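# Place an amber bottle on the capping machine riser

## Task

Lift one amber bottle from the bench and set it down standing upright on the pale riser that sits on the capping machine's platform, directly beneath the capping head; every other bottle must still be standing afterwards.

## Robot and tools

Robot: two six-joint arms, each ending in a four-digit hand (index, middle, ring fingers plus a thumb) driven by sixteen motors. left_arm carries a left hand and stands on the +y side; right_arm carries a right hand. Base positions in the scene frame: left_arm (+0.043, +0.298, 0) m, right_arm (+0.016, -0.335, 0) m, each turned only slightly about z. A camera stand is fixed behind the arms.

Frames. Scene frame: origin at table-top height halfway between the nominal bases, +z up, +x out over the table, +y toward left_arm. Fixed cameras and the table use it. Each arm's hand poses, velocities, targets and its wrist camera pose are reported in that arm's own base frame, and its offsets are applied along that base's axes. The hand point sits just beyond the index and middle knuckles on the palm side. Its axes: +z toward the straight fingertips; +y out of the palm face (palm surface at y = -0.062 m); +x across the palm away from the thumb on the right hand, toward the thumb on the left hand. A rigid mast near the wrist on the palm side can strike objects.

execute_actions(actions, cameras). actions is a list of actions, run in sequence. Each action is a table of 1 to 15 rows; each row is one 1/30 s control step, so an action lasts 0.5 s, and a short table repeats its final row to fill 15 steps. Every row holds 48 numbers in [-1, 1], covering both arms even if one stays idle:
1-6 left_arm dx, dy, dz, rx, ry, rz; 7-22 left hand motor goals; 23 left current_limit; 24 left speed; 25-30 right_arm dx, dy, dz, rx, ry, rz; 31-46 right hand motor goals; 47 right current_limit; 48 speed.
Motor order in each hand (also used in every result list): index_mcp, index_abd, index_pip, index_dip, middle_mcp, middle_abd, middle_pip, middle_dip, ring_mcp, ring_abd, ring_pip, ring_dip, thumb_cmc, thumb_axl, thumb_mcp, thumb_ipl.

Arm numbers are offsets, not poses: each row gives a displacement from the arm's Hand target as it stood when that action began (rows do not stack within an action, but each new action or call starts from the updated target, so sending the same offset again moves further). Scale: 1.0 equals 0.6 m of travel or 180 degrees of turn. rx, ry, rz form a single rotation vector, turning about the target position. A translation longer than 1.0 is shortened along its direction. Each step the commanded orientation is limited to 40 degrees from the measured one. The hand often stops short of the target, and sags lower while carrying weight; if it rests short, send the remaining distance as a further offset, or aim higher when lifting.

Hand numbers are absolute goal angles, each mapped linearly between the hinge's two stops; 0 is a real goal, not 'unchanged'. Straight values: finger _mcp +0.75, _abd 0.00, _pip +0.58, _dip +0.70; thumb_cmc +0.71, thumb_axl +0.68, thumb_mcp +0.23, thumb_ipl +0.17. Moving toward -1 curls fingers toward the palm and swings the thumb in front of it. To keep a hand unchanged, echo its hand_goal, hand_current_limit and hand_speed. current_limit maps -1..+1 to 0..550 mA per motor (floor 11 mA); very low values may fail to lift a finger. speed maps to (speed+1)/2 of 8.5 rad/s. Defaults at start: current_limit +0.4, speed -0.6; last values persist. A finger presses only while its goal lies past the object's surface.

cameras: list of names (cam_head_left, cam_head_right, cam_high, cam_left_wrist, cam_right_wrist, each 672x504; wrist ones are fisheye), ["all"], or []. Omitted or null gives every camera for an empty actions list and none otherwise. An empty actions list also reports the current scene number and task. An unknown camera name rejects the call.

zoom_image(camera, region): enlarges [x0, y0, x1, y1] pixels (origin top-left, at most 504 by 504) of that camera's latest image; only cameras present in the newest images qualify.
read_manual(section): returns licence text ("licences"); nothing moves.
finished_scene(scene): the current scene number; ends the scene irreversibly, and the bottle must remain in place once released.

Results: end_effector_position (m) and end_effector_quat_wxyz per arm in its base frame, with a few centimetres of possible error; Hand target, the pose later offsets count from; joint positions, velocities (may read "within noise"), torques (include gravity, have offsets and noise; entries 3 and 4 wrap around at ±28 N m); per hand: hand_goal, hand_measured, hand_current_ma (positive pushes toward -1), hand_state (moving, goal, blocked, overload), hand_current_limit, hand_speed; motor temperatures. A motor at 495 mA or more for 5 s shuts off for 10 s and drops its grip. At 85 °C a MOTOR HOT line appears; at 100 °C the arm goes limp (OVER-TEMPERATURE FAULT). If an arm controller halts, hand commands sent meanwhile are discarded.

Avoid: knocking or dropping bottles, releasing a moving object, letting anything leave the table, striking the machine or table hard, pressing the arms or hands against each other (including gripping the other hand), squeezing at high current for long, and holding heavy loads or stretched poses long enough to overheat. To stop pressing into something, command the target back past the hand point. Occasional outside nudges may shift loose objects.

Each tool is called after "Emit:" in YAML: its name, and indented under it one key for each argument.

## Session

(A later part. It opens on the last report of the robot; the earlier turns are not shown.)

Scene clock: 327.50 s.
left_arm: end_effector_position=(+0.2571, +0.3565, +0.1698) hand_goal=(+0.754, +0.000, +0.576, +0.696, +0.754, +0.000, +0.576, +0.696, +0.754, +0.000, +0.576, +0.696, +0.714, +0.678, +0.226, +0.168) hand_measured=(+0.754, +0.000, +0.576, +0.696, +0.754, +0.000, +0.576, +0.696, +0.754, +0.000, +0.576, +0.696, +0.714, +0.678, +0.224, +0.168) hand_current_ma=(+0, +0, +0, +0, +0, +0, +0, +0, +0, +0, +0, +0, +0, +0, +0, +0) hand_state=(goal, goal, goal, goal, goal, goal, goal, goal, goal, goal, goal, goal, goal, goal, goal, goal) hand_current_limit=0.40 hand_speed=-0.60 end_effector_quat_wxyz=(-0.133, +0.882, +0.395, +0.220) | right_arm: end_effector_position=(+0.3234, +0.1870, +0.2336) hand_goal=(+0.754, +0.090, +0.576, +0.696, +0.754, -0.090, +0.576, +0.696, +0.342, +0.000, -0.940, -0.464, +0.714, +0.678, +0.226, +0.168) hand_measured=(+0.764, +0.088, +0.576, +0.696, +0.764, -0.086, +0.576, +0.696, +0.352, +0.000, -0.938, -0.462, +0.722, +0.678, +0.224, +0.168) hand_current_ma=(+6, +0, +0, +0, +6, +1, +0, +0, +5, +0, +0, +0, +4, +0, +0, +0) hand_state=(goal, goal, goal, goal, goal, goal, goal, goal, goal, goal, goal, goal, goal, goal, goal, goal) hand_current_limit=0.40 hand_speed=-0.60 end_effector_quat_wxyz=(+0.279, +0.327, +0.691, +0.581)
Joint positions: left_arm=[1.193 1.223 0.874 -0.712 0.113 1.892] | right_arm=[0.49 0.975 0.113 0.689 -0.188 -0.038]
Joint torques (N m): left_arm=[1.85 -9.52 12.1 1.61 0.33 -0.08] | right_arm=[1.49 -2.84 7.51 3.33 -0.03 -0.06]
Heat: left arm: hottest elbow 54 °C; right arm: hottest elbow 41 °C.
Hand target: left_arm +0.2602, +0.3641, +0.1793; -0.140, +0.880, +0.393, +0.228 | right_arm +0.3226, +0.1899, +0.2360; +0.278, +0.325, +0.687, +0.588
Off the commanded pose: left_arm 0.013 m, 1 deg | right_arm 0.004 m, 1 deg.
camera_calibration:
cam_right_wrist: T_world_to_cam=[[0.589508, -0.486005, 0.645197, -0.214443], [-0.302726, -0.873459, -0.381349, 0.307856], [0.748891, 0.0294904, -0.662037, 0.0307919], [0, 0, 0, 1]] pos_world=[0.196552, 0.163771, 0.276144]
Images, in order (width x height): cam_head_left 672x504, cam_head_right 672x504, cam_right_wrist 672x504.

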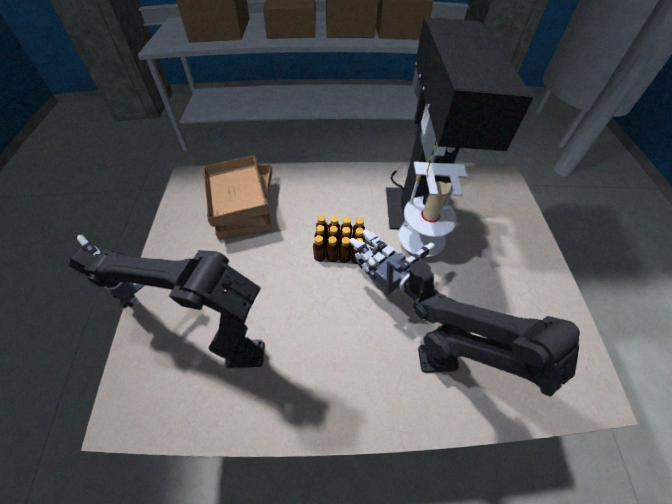

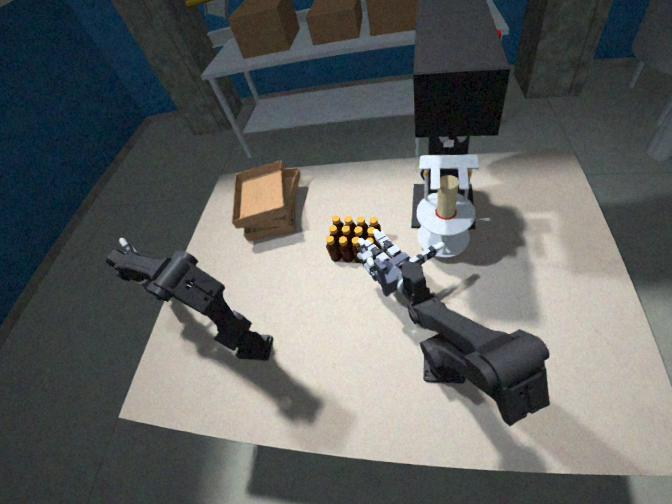

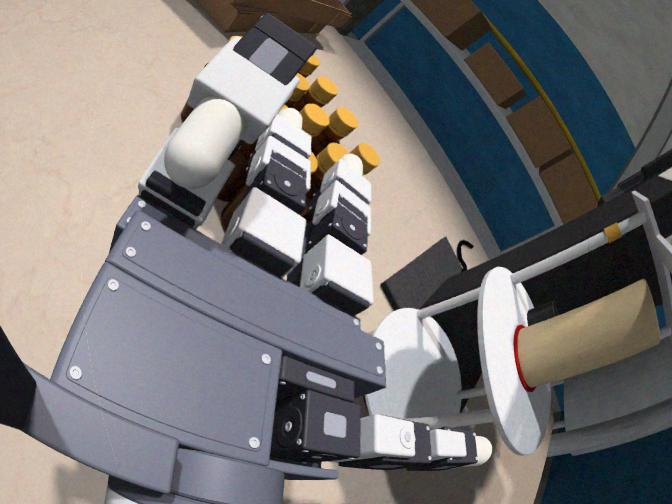

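Emit:
execute_actions:
  actions:
    - [[0,0,0,0,0,0,0.754,0,0.576,0.696,0.754,0,0.576,0.696,0.754,0,0.576,0.696,0.714,0.678,0.226,0.168,0.4,-0.6,-0.0037,-0.003,-0.0442,0,0,0,0.754,0.09,0.576,0.696,0.754,-0.09,0.576,0.696,0.342,0,-0.94,-0.464,0.714,0.678,0.226,0.168,0.4,-0.6]]
  cameras: ["cam_head_left","cam_head_right","cam_right_wrist"]

Emit:
zoom_image:
  camera: "cam_head_left"
  region: [330, 215, 390, 275]

Emit:
zoom_image:
  camera: "cam_head_right"
  region: [340, 215, 400, 275]

Emit:
zoom_image:
  camera: "cam_right_wrist"
  region: [220, 70, 400, 220]

Scene clock: 356.50 s.
left_arm: end_effector_position=(+0.2571, +0.3565, +0.1698) hand_goal=(+0.754, +0.000, +0.576, +0.696, +0.754, +0.000, +0.576, +0.696, +0.754, +0.000, +0.576, +0.696, +0.714, +0.678, +0.226, +0.168) hand_measured=(+0.754, +0.000, +0.576, +0.696, +0.754, +0.000, +0.576, +0.696, +0.754, +0.000, +0.576, +0.696, +0.714, +0.678, +0.224, +0.168) hand_current_ma=(+0, +0, +0, +0, +0, +0, +0, +0, +0, +0, +0, +0, +0, +0, +0, +0) hand_state=(goal, goal, goal, goal, goal, goal, goal, goal, goal, goal, goal, goal, goal, goal, goal, goal) hand_current_limit=0.40 hand_speed=-0.60 end_effector_quat_wxyz=(-0.133, +0.882, +0.395, +0.220) | right_arm: end_effector_position=(+0.3209, +0.1857, +0.2067) hand_goal=(+0.754, +0.090, +0.576, +0.696, +0.754, -0.090, +0.576, +0.696, +0.342, +0.000, -0.940, -0.464, +0.714, +0.678, +0.226, +0.168) hand_measured=(+0.764, +0.088, +0.576, +0.696, +0.764, -0.086, +0.576, +0.696, +0.352, +0.000, -0.938, -0.462, +0.722, +0.678, +0.224, +0.168) hand_current_ma=(+6, +0, +0, +0, +6, +1, +0, +0, +5, +0, +0, +0, +4, +0, +0, +0) hand_state=(goal, goal, goal, goal, goal, goal, goal, goal, goal, goal, goal, goal, goal, goal, goal, goal) hand_current_limit=0.40 hand_speed=-0.60 end_effector_quat_wxyz=(+0.279, +0.328, +0.692, +0.580)
Joint positions: left_arm=[1.193 1.223 0.874 -0.712 0.113 1.892] | right_arm=[0.49 1.171 0.073 0.922 -0.188 -0.038]
Joint torques (N m): left_arm=[1.79 -9.41 12.11 1.62 0.33 -0.08] | right_arm=[1.49 -3.6 5.97 3.25 -0.13 -0.08]
Motor temperatures (°C): left_arm=[24 33 54 26 23 25] | right_arm=[29 27 39 24 24 26]
Heat: left arm: hottest elbow 54 °C; right arm: hottest elbow 39 °C.
Hand target: left_arm +0.2602, +0.3641, +0.1793; -0.140, +0.880, +0.393, +0.228 | right_arm +0.3203, +0.1880, +0.2093; +0.277, +0.325, +0.687, +0.588
Off the commanded pose: left_arm 0.013 m, 1 deg | right_arm 0.004 m, 1 deg.
camera_calibration:
cam_right_wrist: T_world_to_cam=[[0.590828, -0.485306, 0.644515, -0.196637], [-0.303489, -0.87387, -0.379796, 0.295645], [0.74754, 0.0287913, -0.663592, 0.0158572], [0, 0, 0, 1]] pos_world=[0.19405, 0.16247, 0.249544]
Images, in order (width x height): cam_head_left 672x504, cam_head_right 672x504, cam_right_wrist 672x504.

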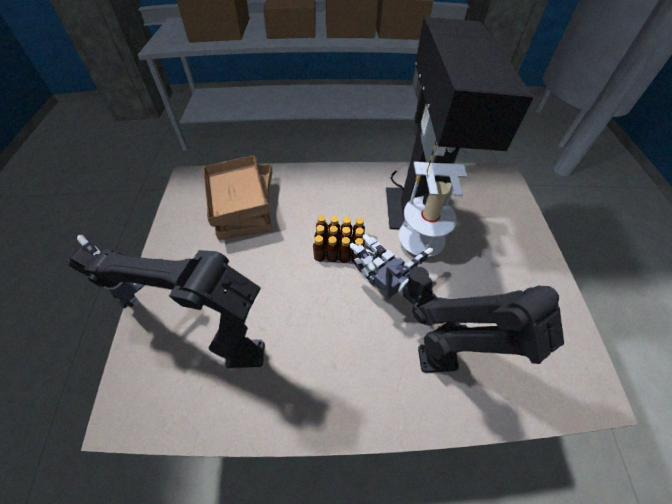

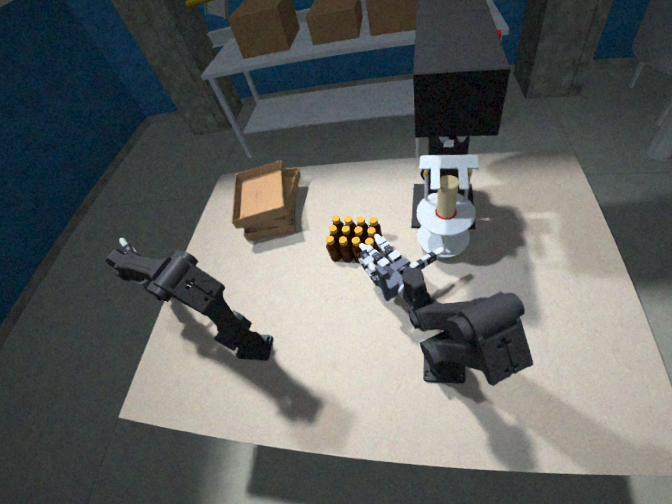

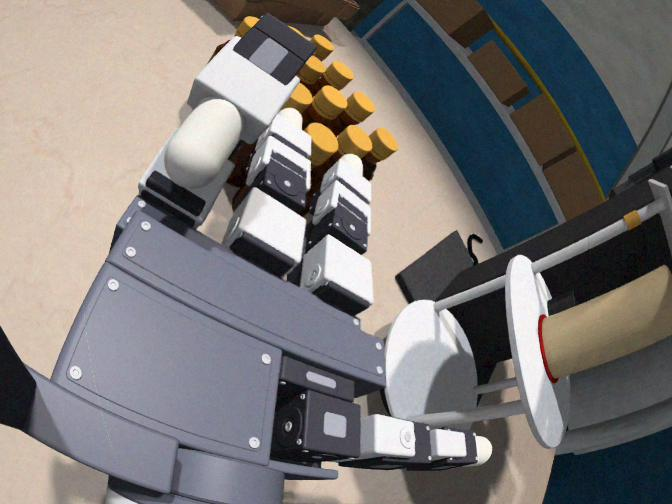

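Scaled by 8.400 from the camera's 672x504 image, which has a finer 960x720 frame.

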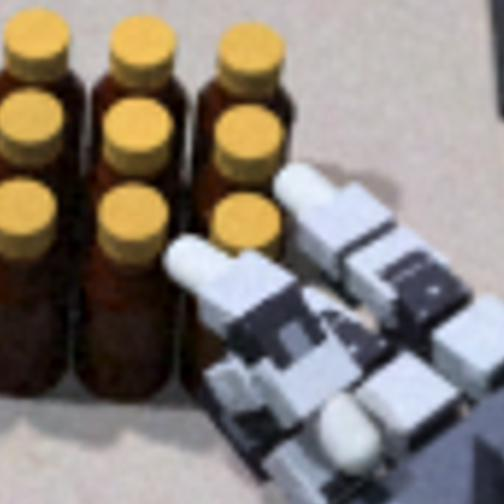

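Scaled by 8.400 from the camera's 672x504 image, which has a finer 960x720 frame.

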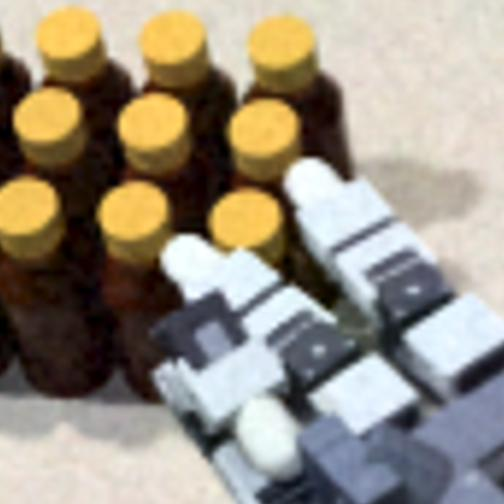

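Scaled by 2.800 from the camera's 672x504 image, which has a finer 960x720 frame.

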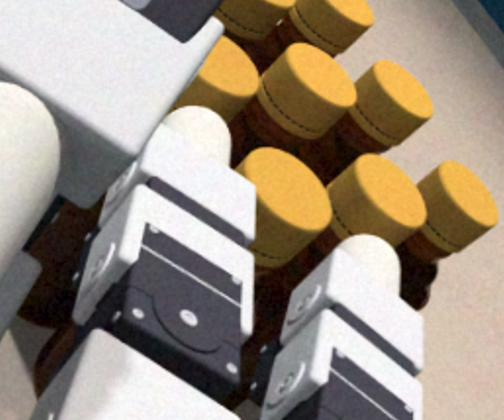

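Emit:
execute_actions:
  actions:
    - [[0,0,0,0,0,0,0.754,0,0.576,0.696,0.754,0,0.576,0.696,0.754,0,0.576,0.696,0.714,0.678,0.226,0.168,0.4,-0.6,0,0,0,0,0,0,0.754,0.03,0.576,0.696,0.754,-0.03,0.576,0.696,0.342,0,-0.94,-0.464,0.714,0.678,0.226,0.168,0.4,-0.9]]
    - [[0,0,0,0,0,0,0.754,0,0.576,0.696,0.754,0,0.576,0.696,0.754,0,0.576,0.696,0.714,0.678,0.226,0.168,0.4,-0.6,0,0,0,0,0,0,0.754,-0.04,0.576,0.696,0.754,0.04,0.576,0.696,0.342,0,-0.94,-0.464,0.714,0.678,0.226,0.168,0.4,-0.9]]
    - [[0,0,0,0,0,0,0.754,0,0.576,0.696,0.754,0,0.576,0.696,0.754,0,0.576,0.696,0.714,0.678,0.226,0.168,0.4,-0.6,0,0,0,0,0,0,0.754,-0.1,0.576,0.696,0.754,0.1,0.576,0.696,0.342,0,-0.94,-0.464,0.714,0.678,0.226,0.168,0.4,-0.9]]
    - [[0,0,0,0,0,0,0.754,0,0.576,0.696,0.754,0,0.576,0.696,0.754,0,0.576,0.696,0.714,0.678,0.226,0.168,0.4,-0.6,0,0,0,0,0,0,0.73,-0.16,0.576,0.696,0.73,0.16,0.576,0.696,0.342,0,-0.94,-0.464,0.714,0.678,0.226,0.168,0.4,-0.9]]
  cameras: ["cam_head_left","cam_head_right","cam_right_wrist"]

Emit:
zoom_image:
  camera: "cam_head_left"
  region: [330, 215, 390, 275]

Emit:
zoom_image:
  camera: "cam_right_wrist"
  region: [220, 70, 400, 220]

Scene clock: 371.30 s.
left_arm: end_effector_position=(+0.2571, +0.3565, +0.1698) hand_goal=(+0.754, +0.000, +0.576, +0.696, +0.754, +0.000, +0.576, +0.696, +0.754, +0.000, +0.576, +0.696, +0.714, +0.678, +0.226, +0.168) hand_measured=(+0.754, +0.000, +0.576, +0.696, +0.754, +0.000, +0.576, +0.696, +0.754, +0.000, +0.576, +0.696, +0.714, +0.678, +0.224, +0.168) hand_current_ma=(+0, +0, +0, +0, +0, +0, +0, +0, +0, +0, +0, +0, +0, +0, +0, +0) hand_state=(goal, goal, goal, goal, goal, goal, goal, goal, goal, goal, goal, goal, goal, goal, goal, goal) hand_current_limit=0.40 hand_speed=-0.60 end_effector_quat_wxyz=(-0.133, +0.882, +0.395, +0.220) | right_arm: end_effector_position=(+0.3208, +0.1862, +0.2063) hand_goal=(+0.730, -0.160, +0.576, +0.696, +0.730, +0.160, +0.576, +0.696, +0.342, +0.000, -0.940, -0.464, +0.714, +0.678, +0.226, +0.168) hand_measured=(+0.758, +0.002, +0.578, +0.696, +0.760, -0.022, +0.578, +0.696, +0.352, +0.000, -0.938, -0.462, +0.722, +0.678, +0.224, +0.168) hand_current_ma=(+30, +385, +0, +0, +32, -385, +0, +0, +5, +0, +0, +0, +4, +0, +0, +0) hand_state=(blocked, blocked, goal, goal, blocked, blocked, goal, goal, goal, goal, goal, goal, goal, goal, goal, goal) hand_current_limit=0.40 hand_speed=-0.90 end_effector_quat_wxyz=(+0.278, +0.327, +0.692, +0.581)
Joint positions: left_arm=[1.193 1.223 0.874 -0.712 0.113 1.892] | right_arm=[0.49 1.177 0.073 0.929 -0.19 -0.038]
Joint torques (N m): left_arm=[1.73 -9.41 12.11 1.61 0.32 -0.08] | right_arm=[1.2 -3.43 5.97 3.29 -0.01 -0.08]
Heat: left arm: hottest elbow 54 °C; right arm: hottest elbow 39 °C.
Hand target: left_arm +0.2602, +0.3641, +0.1793; -0.140, +0.880, +0.393, +0.228 | right_arm +0.3203, +0.1881, +0.2094; +0.277, +0.325, +0.687, +0.588
Off the commanded pose: left_arm 0.013 m, 1 deg | right_arm 0.004 m, 1 deg.
camera_calibration:
cam_right_wrist: T_world_to_cam=[[0.591986, -0.484065, 0.644386, -0.196612], [-0.301106, -0.874479, -0.380291, 0.295391], [0.747588, 0.0310986, -0.663434, 0.0150956], [0, 0, 0, 1]] pos_world=[0.19405, 0.162671, 0.249044]
Images, in order (width x height): cam_head_left 672x504, cam_head_right 672x504, cam_right_wrist 672x504.

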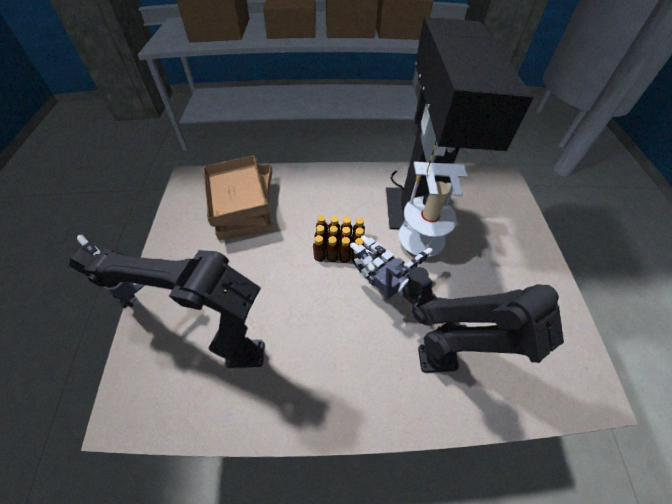

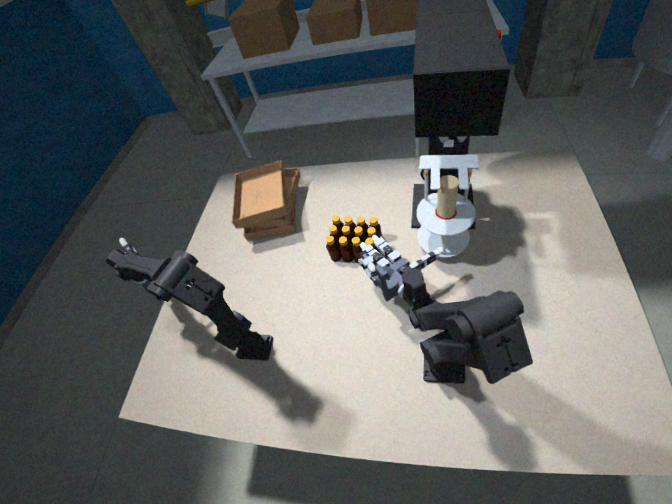

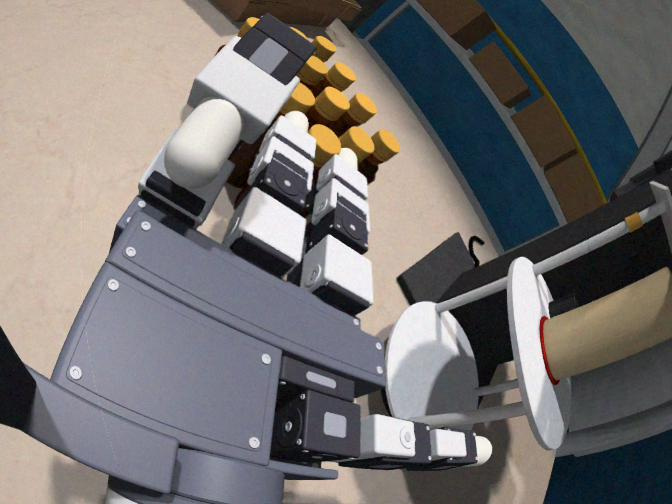

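Scaled by 8.400 from the camera's 672x504 image, which has a finer 960x720 frame.

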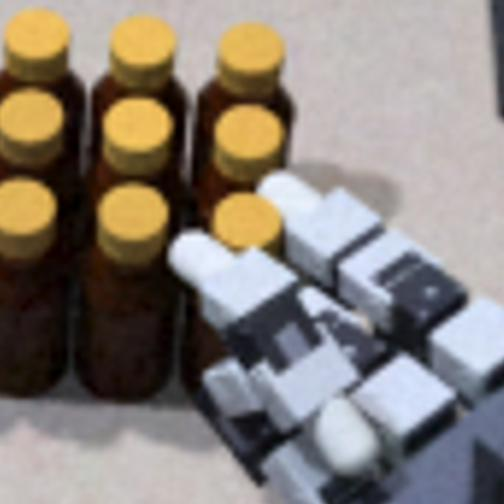

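Scaled by 2.800 from the camera's 672x504 image, which has a finer 960x720 frame.

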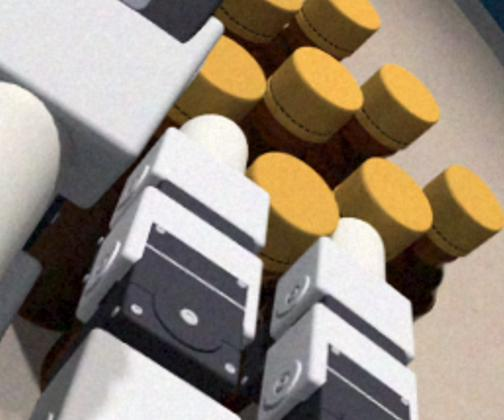

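Emit:
execute_actions:
  actions:
    - [[0,0,0,0,0,0,0.754,0,0.576,0.696,0.754,0,0.576,0.696,0.754,0,0.576,0.696,0.714,0.678,0.226,0.168,0.4,-0.6,0,0,0.03,0,0,0,0.71,-0.16,0.576,0.696,0.71,0.16,0.576,0.696,0.342,0,-0.94,-0.464,0.714,0.678,0.226,0.168,0.4,-0.9]]
    - [[0,0,0,0,0,0,0.754,0,0.576,0.696,0.754,0,0.576,0.696,0.754,0,0.576,0.696,0.714,0.678,0.226,0.168,0.4,-0.6,0,0,0.05,0,0,0,0.71,-0.16,0.576,0.696,0.71,0.16,0.576,0.696,0.342,0,-0.94,-0.464,0.714,0.678,0.226,0.168,0.4,-0.9]]
    - [[0,0,0,0,0,0,0.754,0,0.576,0.696,0.754,0,0.576,0.696,0.754,0,0.576,0.696,0.714,0.678,0.226,0.168,0.4,-0.6,0,0,0.05,0,0,0,0.71,-0.16,0.576,0.696,0.71,0.16,0.576,0.696,0.342,0,-0.94,-0.464,0.714,0.678,0.226,0.168,0.4,-0.9]]
  cameras: ["cam_head_left","cam_head_right","cam_right_wrist"]

Emit:
zoom_image:
  camera: "cam_head_left"
  region: [320, 190, 420, 270]

Emit:
zoom_image:
  camera: "cam_head_right"
  region: [320, 190, 420, 270]

Scene clock: 399.63 s.
left_arm: end_effector_position=(+0.2571, +0.3565, +0.1698) hand_goal=(+0.754, +0.000, +0.576, +0.696, +0.754, +0.000, +0.576, +0.696, +0.754, +0.000, +0.576, +0.696, +0.714, +0.678, +0.226, +0.168) hand_measured=(+0.754, +0.000, +0.576, +0.696, +0.754, +0.000, +0.576, +0.696, +0.754, +0.000, +0.576, +0.696, +0.714, +0.678, +0.224, +0.168) hand_current_ma=(+0, +0, +0, +0, +0, +0, +0, +0, +0, +0, +0, +0, +0, +0, +0, +0) hand_state=(goal, goal, goal, goal, goal, goal, goal, goal, goal, goal, goal, goal, goal, goal, goal, goal) hand_current_limit=0.40 hand_speed=-0.60 end_effector_quat_wxyz=(-0.133, +0.882, +0.395, +0.220) | right_arm: end_effector_position=(+0.3086, +0.1789, +0.2344) hand_goal=(+0.710, -0.160, +0.576, +0.696, +0.710, +0.160, +0.576, +0.696, +0.342, +0.000, -0.940, -0.464, +0.714, +0.678, +0.226, +0.168) hand_measured=(+0.746, +0.002, +0.594, +0.702, +0.750, -0.022, +0.592, +0.704, +0.352, +0.000, -0.938, -0.462, +0.722, +0.678, +0.224, +0.168) hand_current_ma=(+44, +385, +12, +2, +52, -385, +11, +3, +5, +0, +0, +0, +4, +0, +0, +0) hand_state=(blocked, blocked, goal, goal, blocked, blocked, goal, goal, goal, goal, goal, goal, goal, goal, goal, goal) hand_current_limit=0.40 hand_speed=-0.90 end_effector_quat_wxyz=(+0.256, +0.346, +0.712, +0.555)
Joint positions: left_arm=[1.193 1.223 0.874 -0.712 0.113 1.892] | right_arm=[0.49 0.699 0.116 0.322 -0.189 -0.031]
Joint torques (N m): left_arm=[1.79 -9.47 12.12 1.63 0.33 -0.08] | right_arm=[1.2 -3.25 15.09 2.78 -0.1 -0.16]
Heat: left arm: hottest elbow 54 °C; right arm: hottest elbow 38 °C.
Hand target: left_arm +0.2602, +0.3641, +0.1793; -0.140, +0.880, +0.393, +0.228 | right_arm +0.3203, +0.1881, +0.2873; +0.277, +0.325, +0.687, +0.588
Off the commanded pose: left_arm 0.013 m, 1 deg | right_arm 0.055 m, 6 deg.
camera_calibration:
cam_right_wrist: T_world_to_cam=[[0.641039, -0.463609, 0.611666, -0.222247], [-0.331289, -0.886024, -0.32436, 0.294327], [0.692327, 0.00528867, -0.721564, 0.0784584], [0, 0, 0, 1]] pos_world=[0.185657, 0.15733, 0.288021]
Images, in order (width x height): cam_head_left 672x504, cam_head_right 672x504, cam_right_wrist 672x504.

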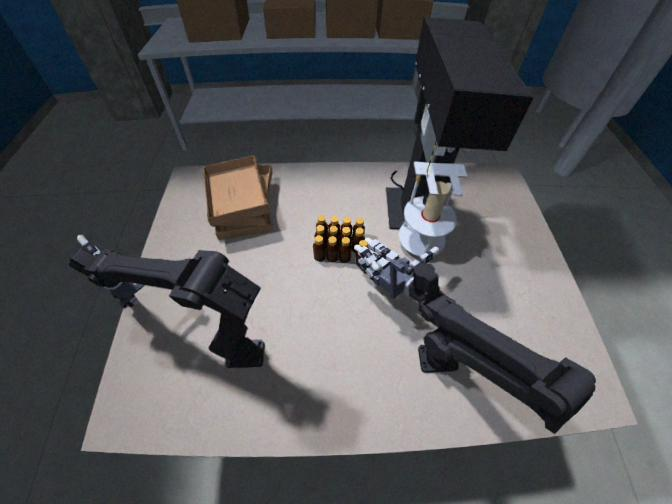

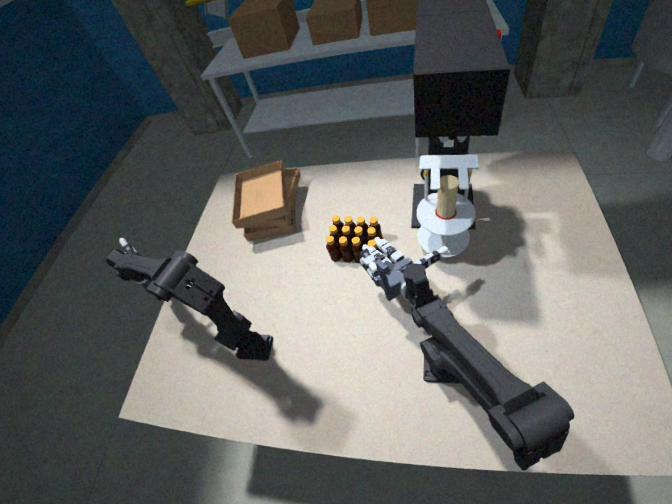

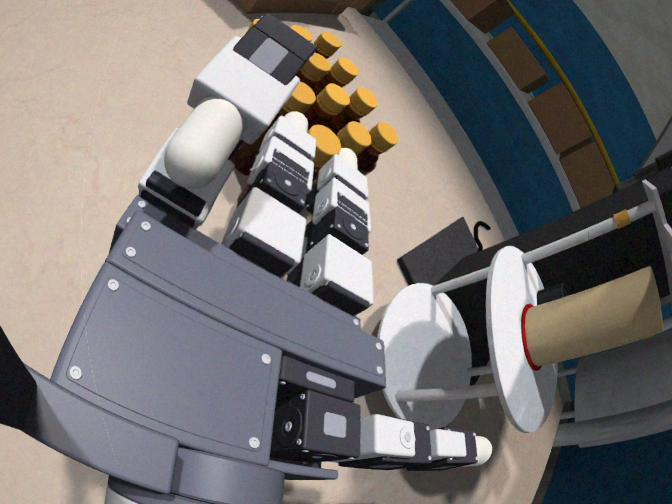

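Scaled by 5.040 from the camera's 672x504 image, which has a finer 960x720 frame.

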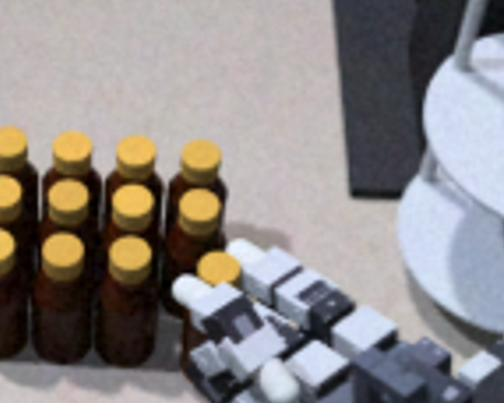

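Scaled by 5.040 from the camera's 672x504 image, which has a finer 960x720 frame.

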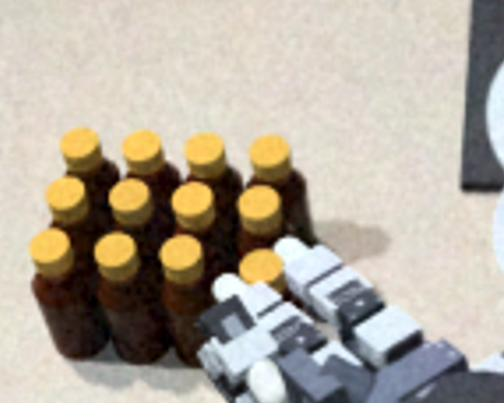

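Emit:
execute_actions:
  actions:
    - [[0,0,0,0,0,0,0.754,0,0.576,0.696,0.754,0,0.576,0.696,0.754,0,0.576,0.696,0.714,0.678,0.226,0.168,0.4,-0.6,0,0,0.03,0,0,0,0.71,-0.16,0.576,0.696,0.71,0.16,0.576,0.696,0.342,0,-0.94,-0.464,0.714,0.678,0.226,0.168,0.4,-0.9]]
    - [[0,0,0,0,0,0,0.754,0,0.576,0.696,0.754,0,0.576,0.696,0.754,0,0.576,0.696,0.714,0.678,0.226,0.168,0.4,-0.6,0,0,0.04,0,0,0,0.71,-0.16,0.576,0.696,0.71,0.16,0.576,0.696,0.342,0,-0.94,-0.464,0.714,0.678,0.226,0.168,0.4,-0.9]]
  cameras: ["cam_head_left","cam_head_right"]

Emit:
zoom_image:
  camera: "cam_head_left"
  region: [320, 190, 420, 270]

Scene clock: 412.50 s.
left_arm: end_effector_position=(+0.2571, +0.3565, +0.1698) hand_goal=(+0.754, +0.000, +0.576, +0.696, +0.754, +0.000, +0.576, +0.696, +0.754, +0.000, +0.576, +0.696, +0.714, +0.678, +0.226, +0.168) hand_measured=(+0.754, +0.000, +0.576, +0.696, +0.754, +0.000, +0.576, +0.696, +0.754, +0.000, +0.576, +0.696, +0.714, +0.678, +0.224, +0.168) hand_current_ma=(+0, +0, +0, +0, +0, +0, +0, +0, +0, +0, +0, +0, +0, +0, +0, +0) hand_state=(goal, goal, goal, goal, goal, goal, goal, goal, goal, goal, goal, goal, goal, goal, goal, goal) hand_current_limit=0.40 hand_speed=-0.60 end_effector_quat_wxyz=(-0.133, +0.882, +0.395, +0.220) | right_arm: end_effector_position=(+0.3119, +0.1806, +0.2720) hand_goal=(+0.710, -0.160, +0.576, +0.696, +0.710, +0.160, +0.576, +0.696, +0.342, +0.000, -0.940, -0.464, +0.714, +0.678, +0.226, +0.168) hand_measured=(+0.748, +0.002, +0.596, +0.702, +0.752, -0.022, +0.594, +0.704, +0.352, +0.000, -0.938, -0.462, +0.722, +0.678, +0.224, +0.168) hand_current_ma=(+47, +385, +14, +2, +55, -385, +13, +3, +5, +0, +0, +0, +4, +0, +0, +0) hand_state=(blocked, blocked, goal, goal, blocked, blocked, goal, goal, goal, goal, goal, goal, goal, goal, goal, goal) hand_current_limit=0.40 hand_speed=-0.90 end_effector_quat_wxyz=(+0.256, +0.346, +0.712, +0.555)
Joint positions: left_arm=[1.193 1.223 0.874 -0.712 0.113 1.892] | right_arm=[0.49 0.587 0.202 0.123 -0.189 -0.031]
Joint torques (N m): left_arm=[1.9 -9.41 12.12 1.61 0.33 -0.07] | right_arm=[1.44 -2.61 16.29 2.69 -0.12 -0.15]
Heat: left arm: hottest elbow 54 °C; right arm: hottest elbow 43 °C.
Hand target: left_arm +0.2602, +0.3641, +0.1793; -0.140, +0.880, +0.393, +0.228 | right_arm +0.3203, +0.1881, +0.3293; +0.277, +0.325, +0.687, +0.588
Off the commanded pose: left_arm 0.013 m, 1 deg | right_arm 0.058 m, 6 deg.
Images, in order (width x height): cam_head_left 672x504, cam_head_right 672x504.

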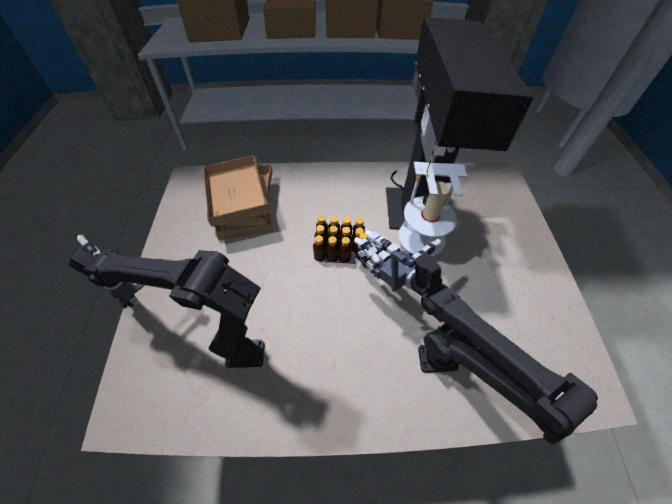

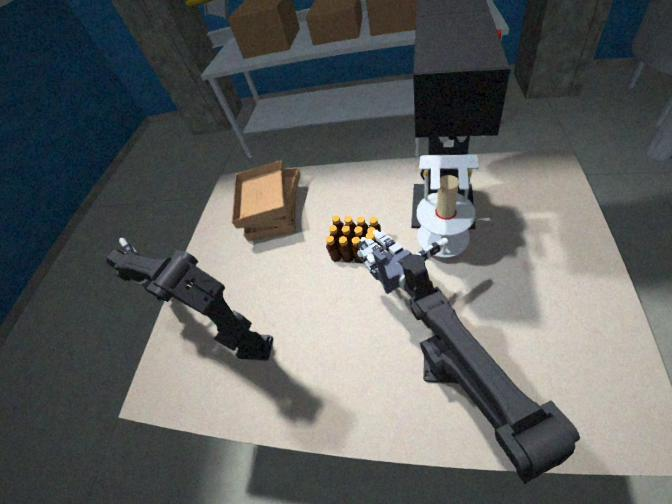

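Scaled by 5.040 from the camera's 672x504 image, which has a finer 960x720 frame.

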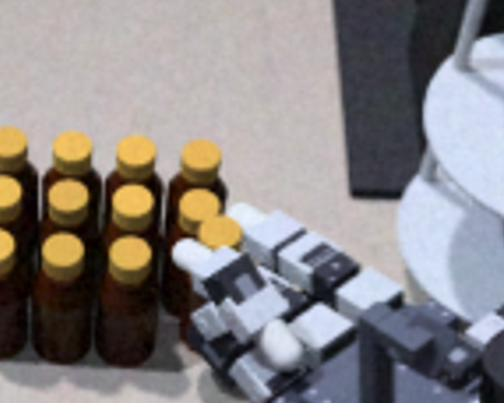

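Emit:
execute_actions:
  actions:
    - [[0,0,0,0,0,0,0.754,0,0.576,0.696,0.754,0,0.576,0.696,0.754,0,0.576,0.696,0.714,0.678,0.226,0.168,0.4,-0.6,-0.01,0,0.055,0,0,0,0.71,-0.16,0.576,0.696,0.71,0.16,0.576,0.696,0.342,0,-0.94,-0.464,0.714,0.678,0.226,0.168,0.4,-0.9]]
    - [[0,0,0,0,0,0,0.754,0,0.576,0.696,0.754,0,0.576,0.696,0.754,0,0.576,0.696,0.714,0.678,0.226,0.168,0.4,-0.6,-0.01,0,0.055,0,0,0,0.71,-0.16,0.576,0.696,0.71,0.16,0.576,0.696,0.342,0,-0.94,-0.464,0.714,0.678,0.226,0.168,0.4,-0.9]]
    - [[0,0,0,0,0,0,0.754,0,0.576,0.696,0.754,0,0.576,0.696,0.754,0,0.576,0.696,0.714,0.678,0.226,0.168,0.4,-0.6,-0.01,0,0.055,0.006,-0.008,0,0.71,-0.16,0.576,0.696,0.71,0.16,0.576,0.696,0.342,0,-0.94,-0.464,0.714,0.678,0.226,0.168,0.4,-0.9]]
  cameras: ["cam_head_left","cam_head_right"]

Emit:
zoom_image:
  camera: "cam_head_left"
  region: [320, 180, 440, 280]

Emit:
zoom_image:
  camera: "cam_head_right"
  region: [320, 180, 440, 280]

Scene clock: 430.17 s.
left_arm: end_effector_position=(+0.2571, +0.3565, +0.1698) hand_goal=(+0.754, +0.000, +0.576, +0.696, +0.754, +0.000, +0.576, +0.696, +0.754, +0.000, +0.576, +0.696, +0.714, +0.678, +0.226, +0.168) hand_measured=(+0.754, +0.000, +0.576, +0.696, +0.754, +0.000, +0.576, +0.696, +0.754, +0.000, +0.576, +0.696, +0.714, +0.678, +0.224, +0.168) hand_current_ma=(+0, +0, +0, +0, +0, +0, +0, +0, +0, +0, +0, +0, +0, +0, +0, +0) hand_state=(goal, goal, goal, goal, goal, goal, goal, goal, goal, goal, goal, goal, goal, goal, goal, goal) hand_current_limit=0.40 hand_speed=-0.60 end_effector_quat_wxyz=(-0.133, +0.882, +0.395, +0.220) | right_arm: end_effector_position=(+0.3049, +0.1853, +0.3649) hand_goal=(+0.710, -0.160, +0.576, +0.696, +0.710, +0.160, +0.576, +0.696, +0.342, +0.000, -0.940, -0.464, +0.714, +0.678, +0.226, +0.168) hand_measured=(+0.748, +0.002, +0.596, +0.702, +0.754, -0.022, +0.596, +0.704, +0.352, +0.000, -0.938, -0.462, +0.722, +0.678, +0.224, +0.168) hand_current_ma=(+49, +385, +15, +2, +62, -385, +15, +4, +5, +0, +0, +0, +4, +0, +0, +0) hand_state=(blocked, blocked, blocked, goal, blocked, blocked, goal, goal, goal, goal, goal, goal, goal, goal, goal, goal) hand_current_limit=0.40 hand_speed=-0.90 end_effector_quat_wxyz=(+0.263, +0.341, +0.706, +0.562)
Joint positions: left_arm=[1.193 1.223 0.874 -0.712 0.113 1.892] | right_arm=[0.537 0.463 0.409 -0.18 -0.142 -0.022]
Joint torques (N m): left_arm=[1.85 -9.41 12.12 1.61 0.33 -0.07] | right_arm=[1.2 -2.2 17.33 2.89 -0.01 -0.12]
Motor temperatures (°C): left_arm=[24 33 55 26 23 25] | right_arm=[29 27 44 24 24 26]
Heat: left arm: hottest elbow 55 °C; right arm: hottest elbow 44 °C.
Hand target: left_arm +0.2602, +0.3641, +0.1793; -0.140, +0.880, +0.393, +0.228 | right_arm +0.3023, +0.1880, +0.4285; +0.283, +0.320, +0.678, +0.598
Off the commanded pose: left_arm 0.013 m, 1 deg | right_arm 0.064 m, 6 deg.
Images, in order (width x height): cam_head_left 672x504, cam_head_right 672x504.

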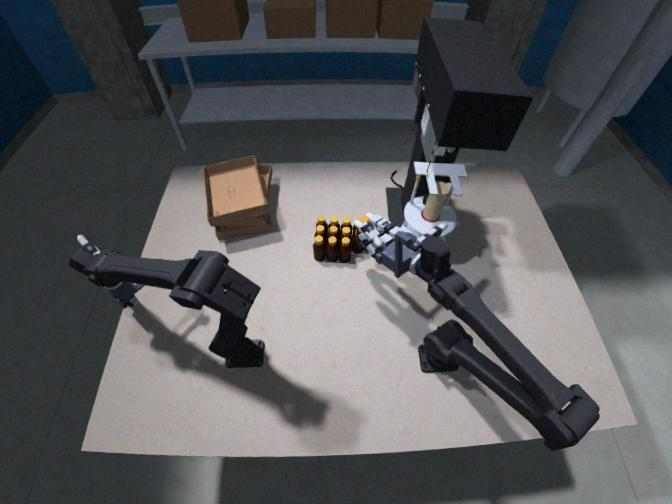

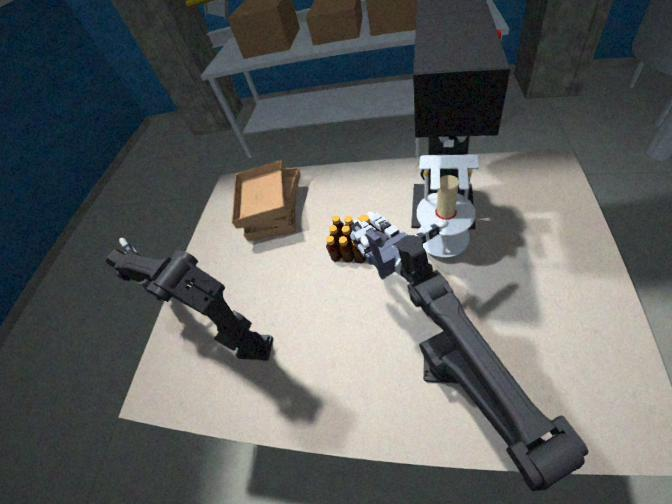

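Scaled by 4.200 from the camera's 672x504 image, which has a finer 960x720 frame.

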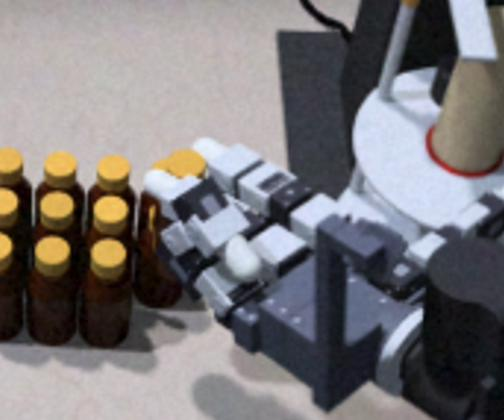

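Scaled by 4.200 from the camera's 672x504 image, which has a finer 960x720 frame.

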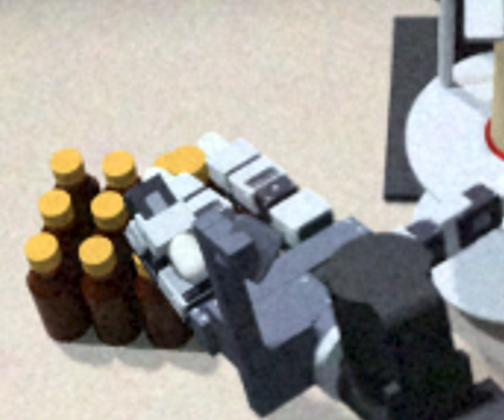

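Emit:
execute_actions:
  actions:
    - [[0,0,0,0,0,0,0.754,0,0.576,0.696,0.754,0,0.576,0.696,0.754,0,0.576,0.696,0.714,0.678,0.226,0.168,0.4,-0.6,-0.015,-0.06,0.05,0,0,-0.045,0.71,-0.16,0.576,0.696,0.71,0.16,0.576,0.696,0.342,0,-0.94,-0.464,0.714,0.678,0.226,0.168,0.4,-0.9]]
    - [[0,0,0,0,0,0,0.754,0,0.576,0.696,0.754,0,0.576,0.696,0.754,0,0.576,0.696,0.714,0.678,0.226,0.168,0.4,-0.6,-0.018,-0.08,0.05,0,0,-0.058,0.71,-0.16,0.576,0.696,0.71,0.16,0.576,0.696,0.342,0,-0.94,-0.464,0.714,0.678,0.226,0.168,0.4,-0.9]]
    - [[0,0,0,0,0,0,0.754,0,0.576,0.696,0.754,0,0.576,0.696,0.754,0,0.576,0.696,0.714,0.678,0.226,0.168,0.4,-0.6,-0.015,-0.08,0.045,0,0,-0.058,0.71,-0.16,0.576,0.696,0.71,0.16,0.576,0.696,0.342,0,-0.94,-0.464,0.714,0.678,0.226,0.168,0.4,-0.9]]
  cameras: ["cam_head_left","cam_head_right","cam_right_wrist"]

Emit:
zoom_image:
  camera: "cam_head_right"
  region: [370, 130, 490, 250]

Scene clock: 452.70 s.
left_arm: end_effector_position=(+0.2571, +0.3565, +0.1698) hand_goal=(+0.754, +0.000, +0.576, +0.696, +0.754, +0.000, +0.576, +0.696, +0.754, +0.000, +0.576, +0.696, +0.714, +0.678, +0.226, +0.168) hand_measured=(+0.754, +0.000, +0.576, +0.696, +0.754, +0.000, +0.576, +0.696, +0.754, +0.000, +0.576, +0.696, +0.714, +0.678, +0.224, +0.168) hand_current_ma=(+0, +0, +0, +0, +0, +0, +0, +0, +0, +0, +0, +0, +0, +0, +0, +0) hand_state=(goal, goal, goal, goal, goal, goal, goal, goal, goal, goal, goal, goal, goal, goal, goal, goal) hand_current_limit=0.40 hand_speed=-0.60 end_effector_quat_wxyz=(-0.133, +0.882, +0.395, +0.220) | right_arm: end_effector_position=(+0.2850, +0.0670, +0.4606) hand_goal=(+0.710, -0.160, +0.576, +0.696, +0.710, +0.160, +0.576, +0.696, +0.342, +0.000, -0.940, -0.464, +0.714, +0.678, +0.226, +0.168) hand_measured=(+0.764, -0.002, +0.606, +0.706, +0.758, -0.022, +0.598, +0.706, +0.352, +0.000, -0.938, -0.462, +0.722, +0.678, +0.224, +0.168) hand_current_ma=(+87, +375, +29, +5, +73, -385, +17, +6, +5, +0, +0, +0, +4, +0, +0, +0) hand_state=(blocked, blocked, blocked, goal, blocked, blocked, blocked, goal, goal, goal, goal, goal, goal, goal, goal, goal) hand_current_limit=0.40 hand_speed=-0.90 end_effector_quat_wxyz=(+0.408, +0.487, +0.609, +0.475)
Joint positions: left_arm=[1.193 1.223 0.874 -0.712 0.113 1.892] | right_arm=[0.493 0.286 0.629 -0.572 0.299 0.032]
Joint torques (N m): left_arm=[1.85 -9.47 12.12 1.62 0.33 -0.08] | right_arm=[0.15 -0.15 16.4 2.62 0.02 -0.13]
Motor temperatures (°C): left_arm=[24 33 55 26 23 25] | right_arm=[29 27 49 24 24 26]
Heat: left arm: hottest elbow 55 °C; right arm: hottest elbow 49 °C.
Hand target: left_arm +0.2602, +0.3641, +0.1793; -0.140, +0.880, +0.393, +0.228 | right_arm +0.2735, +0.0561, +0.5154; +0.424, +0.479, +0.577, +0.508
Off the commanded pose: left_arm 0.013 m, 1 deg | right_arm 0.057 m, 6 deg.
camera_calibration:
cam_right_wrist: T_world_to_cam=[[0.319712, -0.680662, 0.659154, -0.313024], [-0.691199, -0.643374, -0.329112, 0.349195], [0.648096, -0.350385, -0.676167, 0.274172], [0, 0, 0, 1]] pos_world=[0.163751, 0.107665, 0.506641]
Images, in order (width x height): cam_head_left 672x504, cam_head_right 672x504, cam_right_wrist 672x504.

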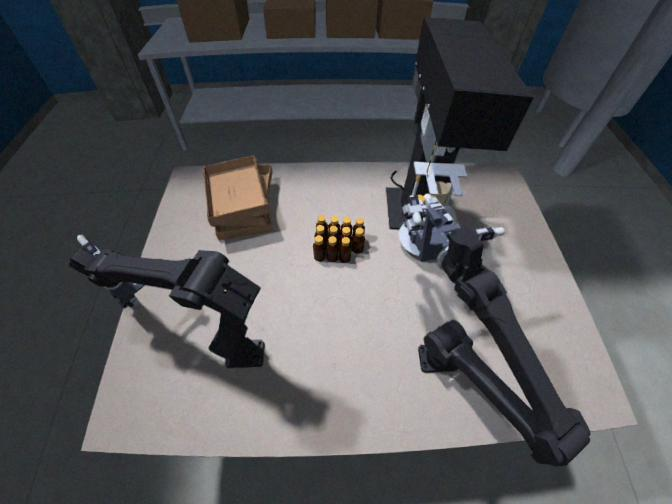

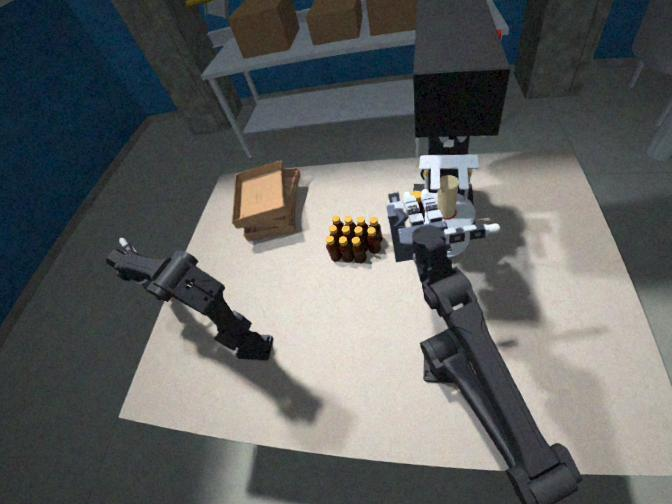

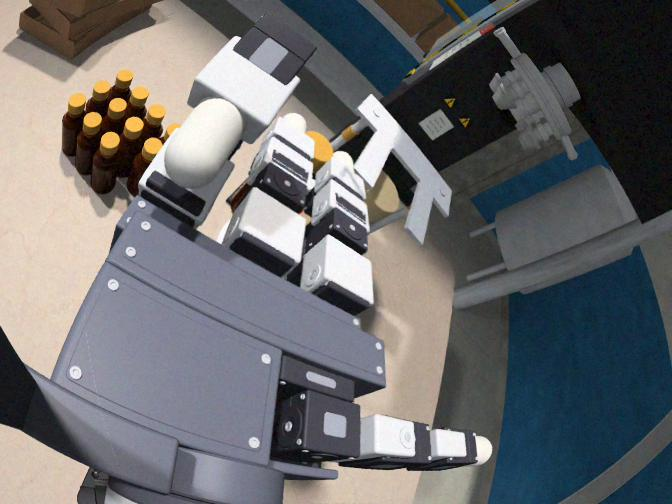

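Scaled by 4.200 from the camera's 672x504 image, which has a finer 960x720 frame.

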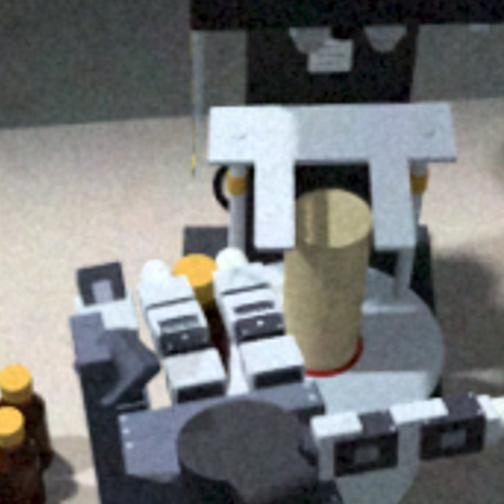

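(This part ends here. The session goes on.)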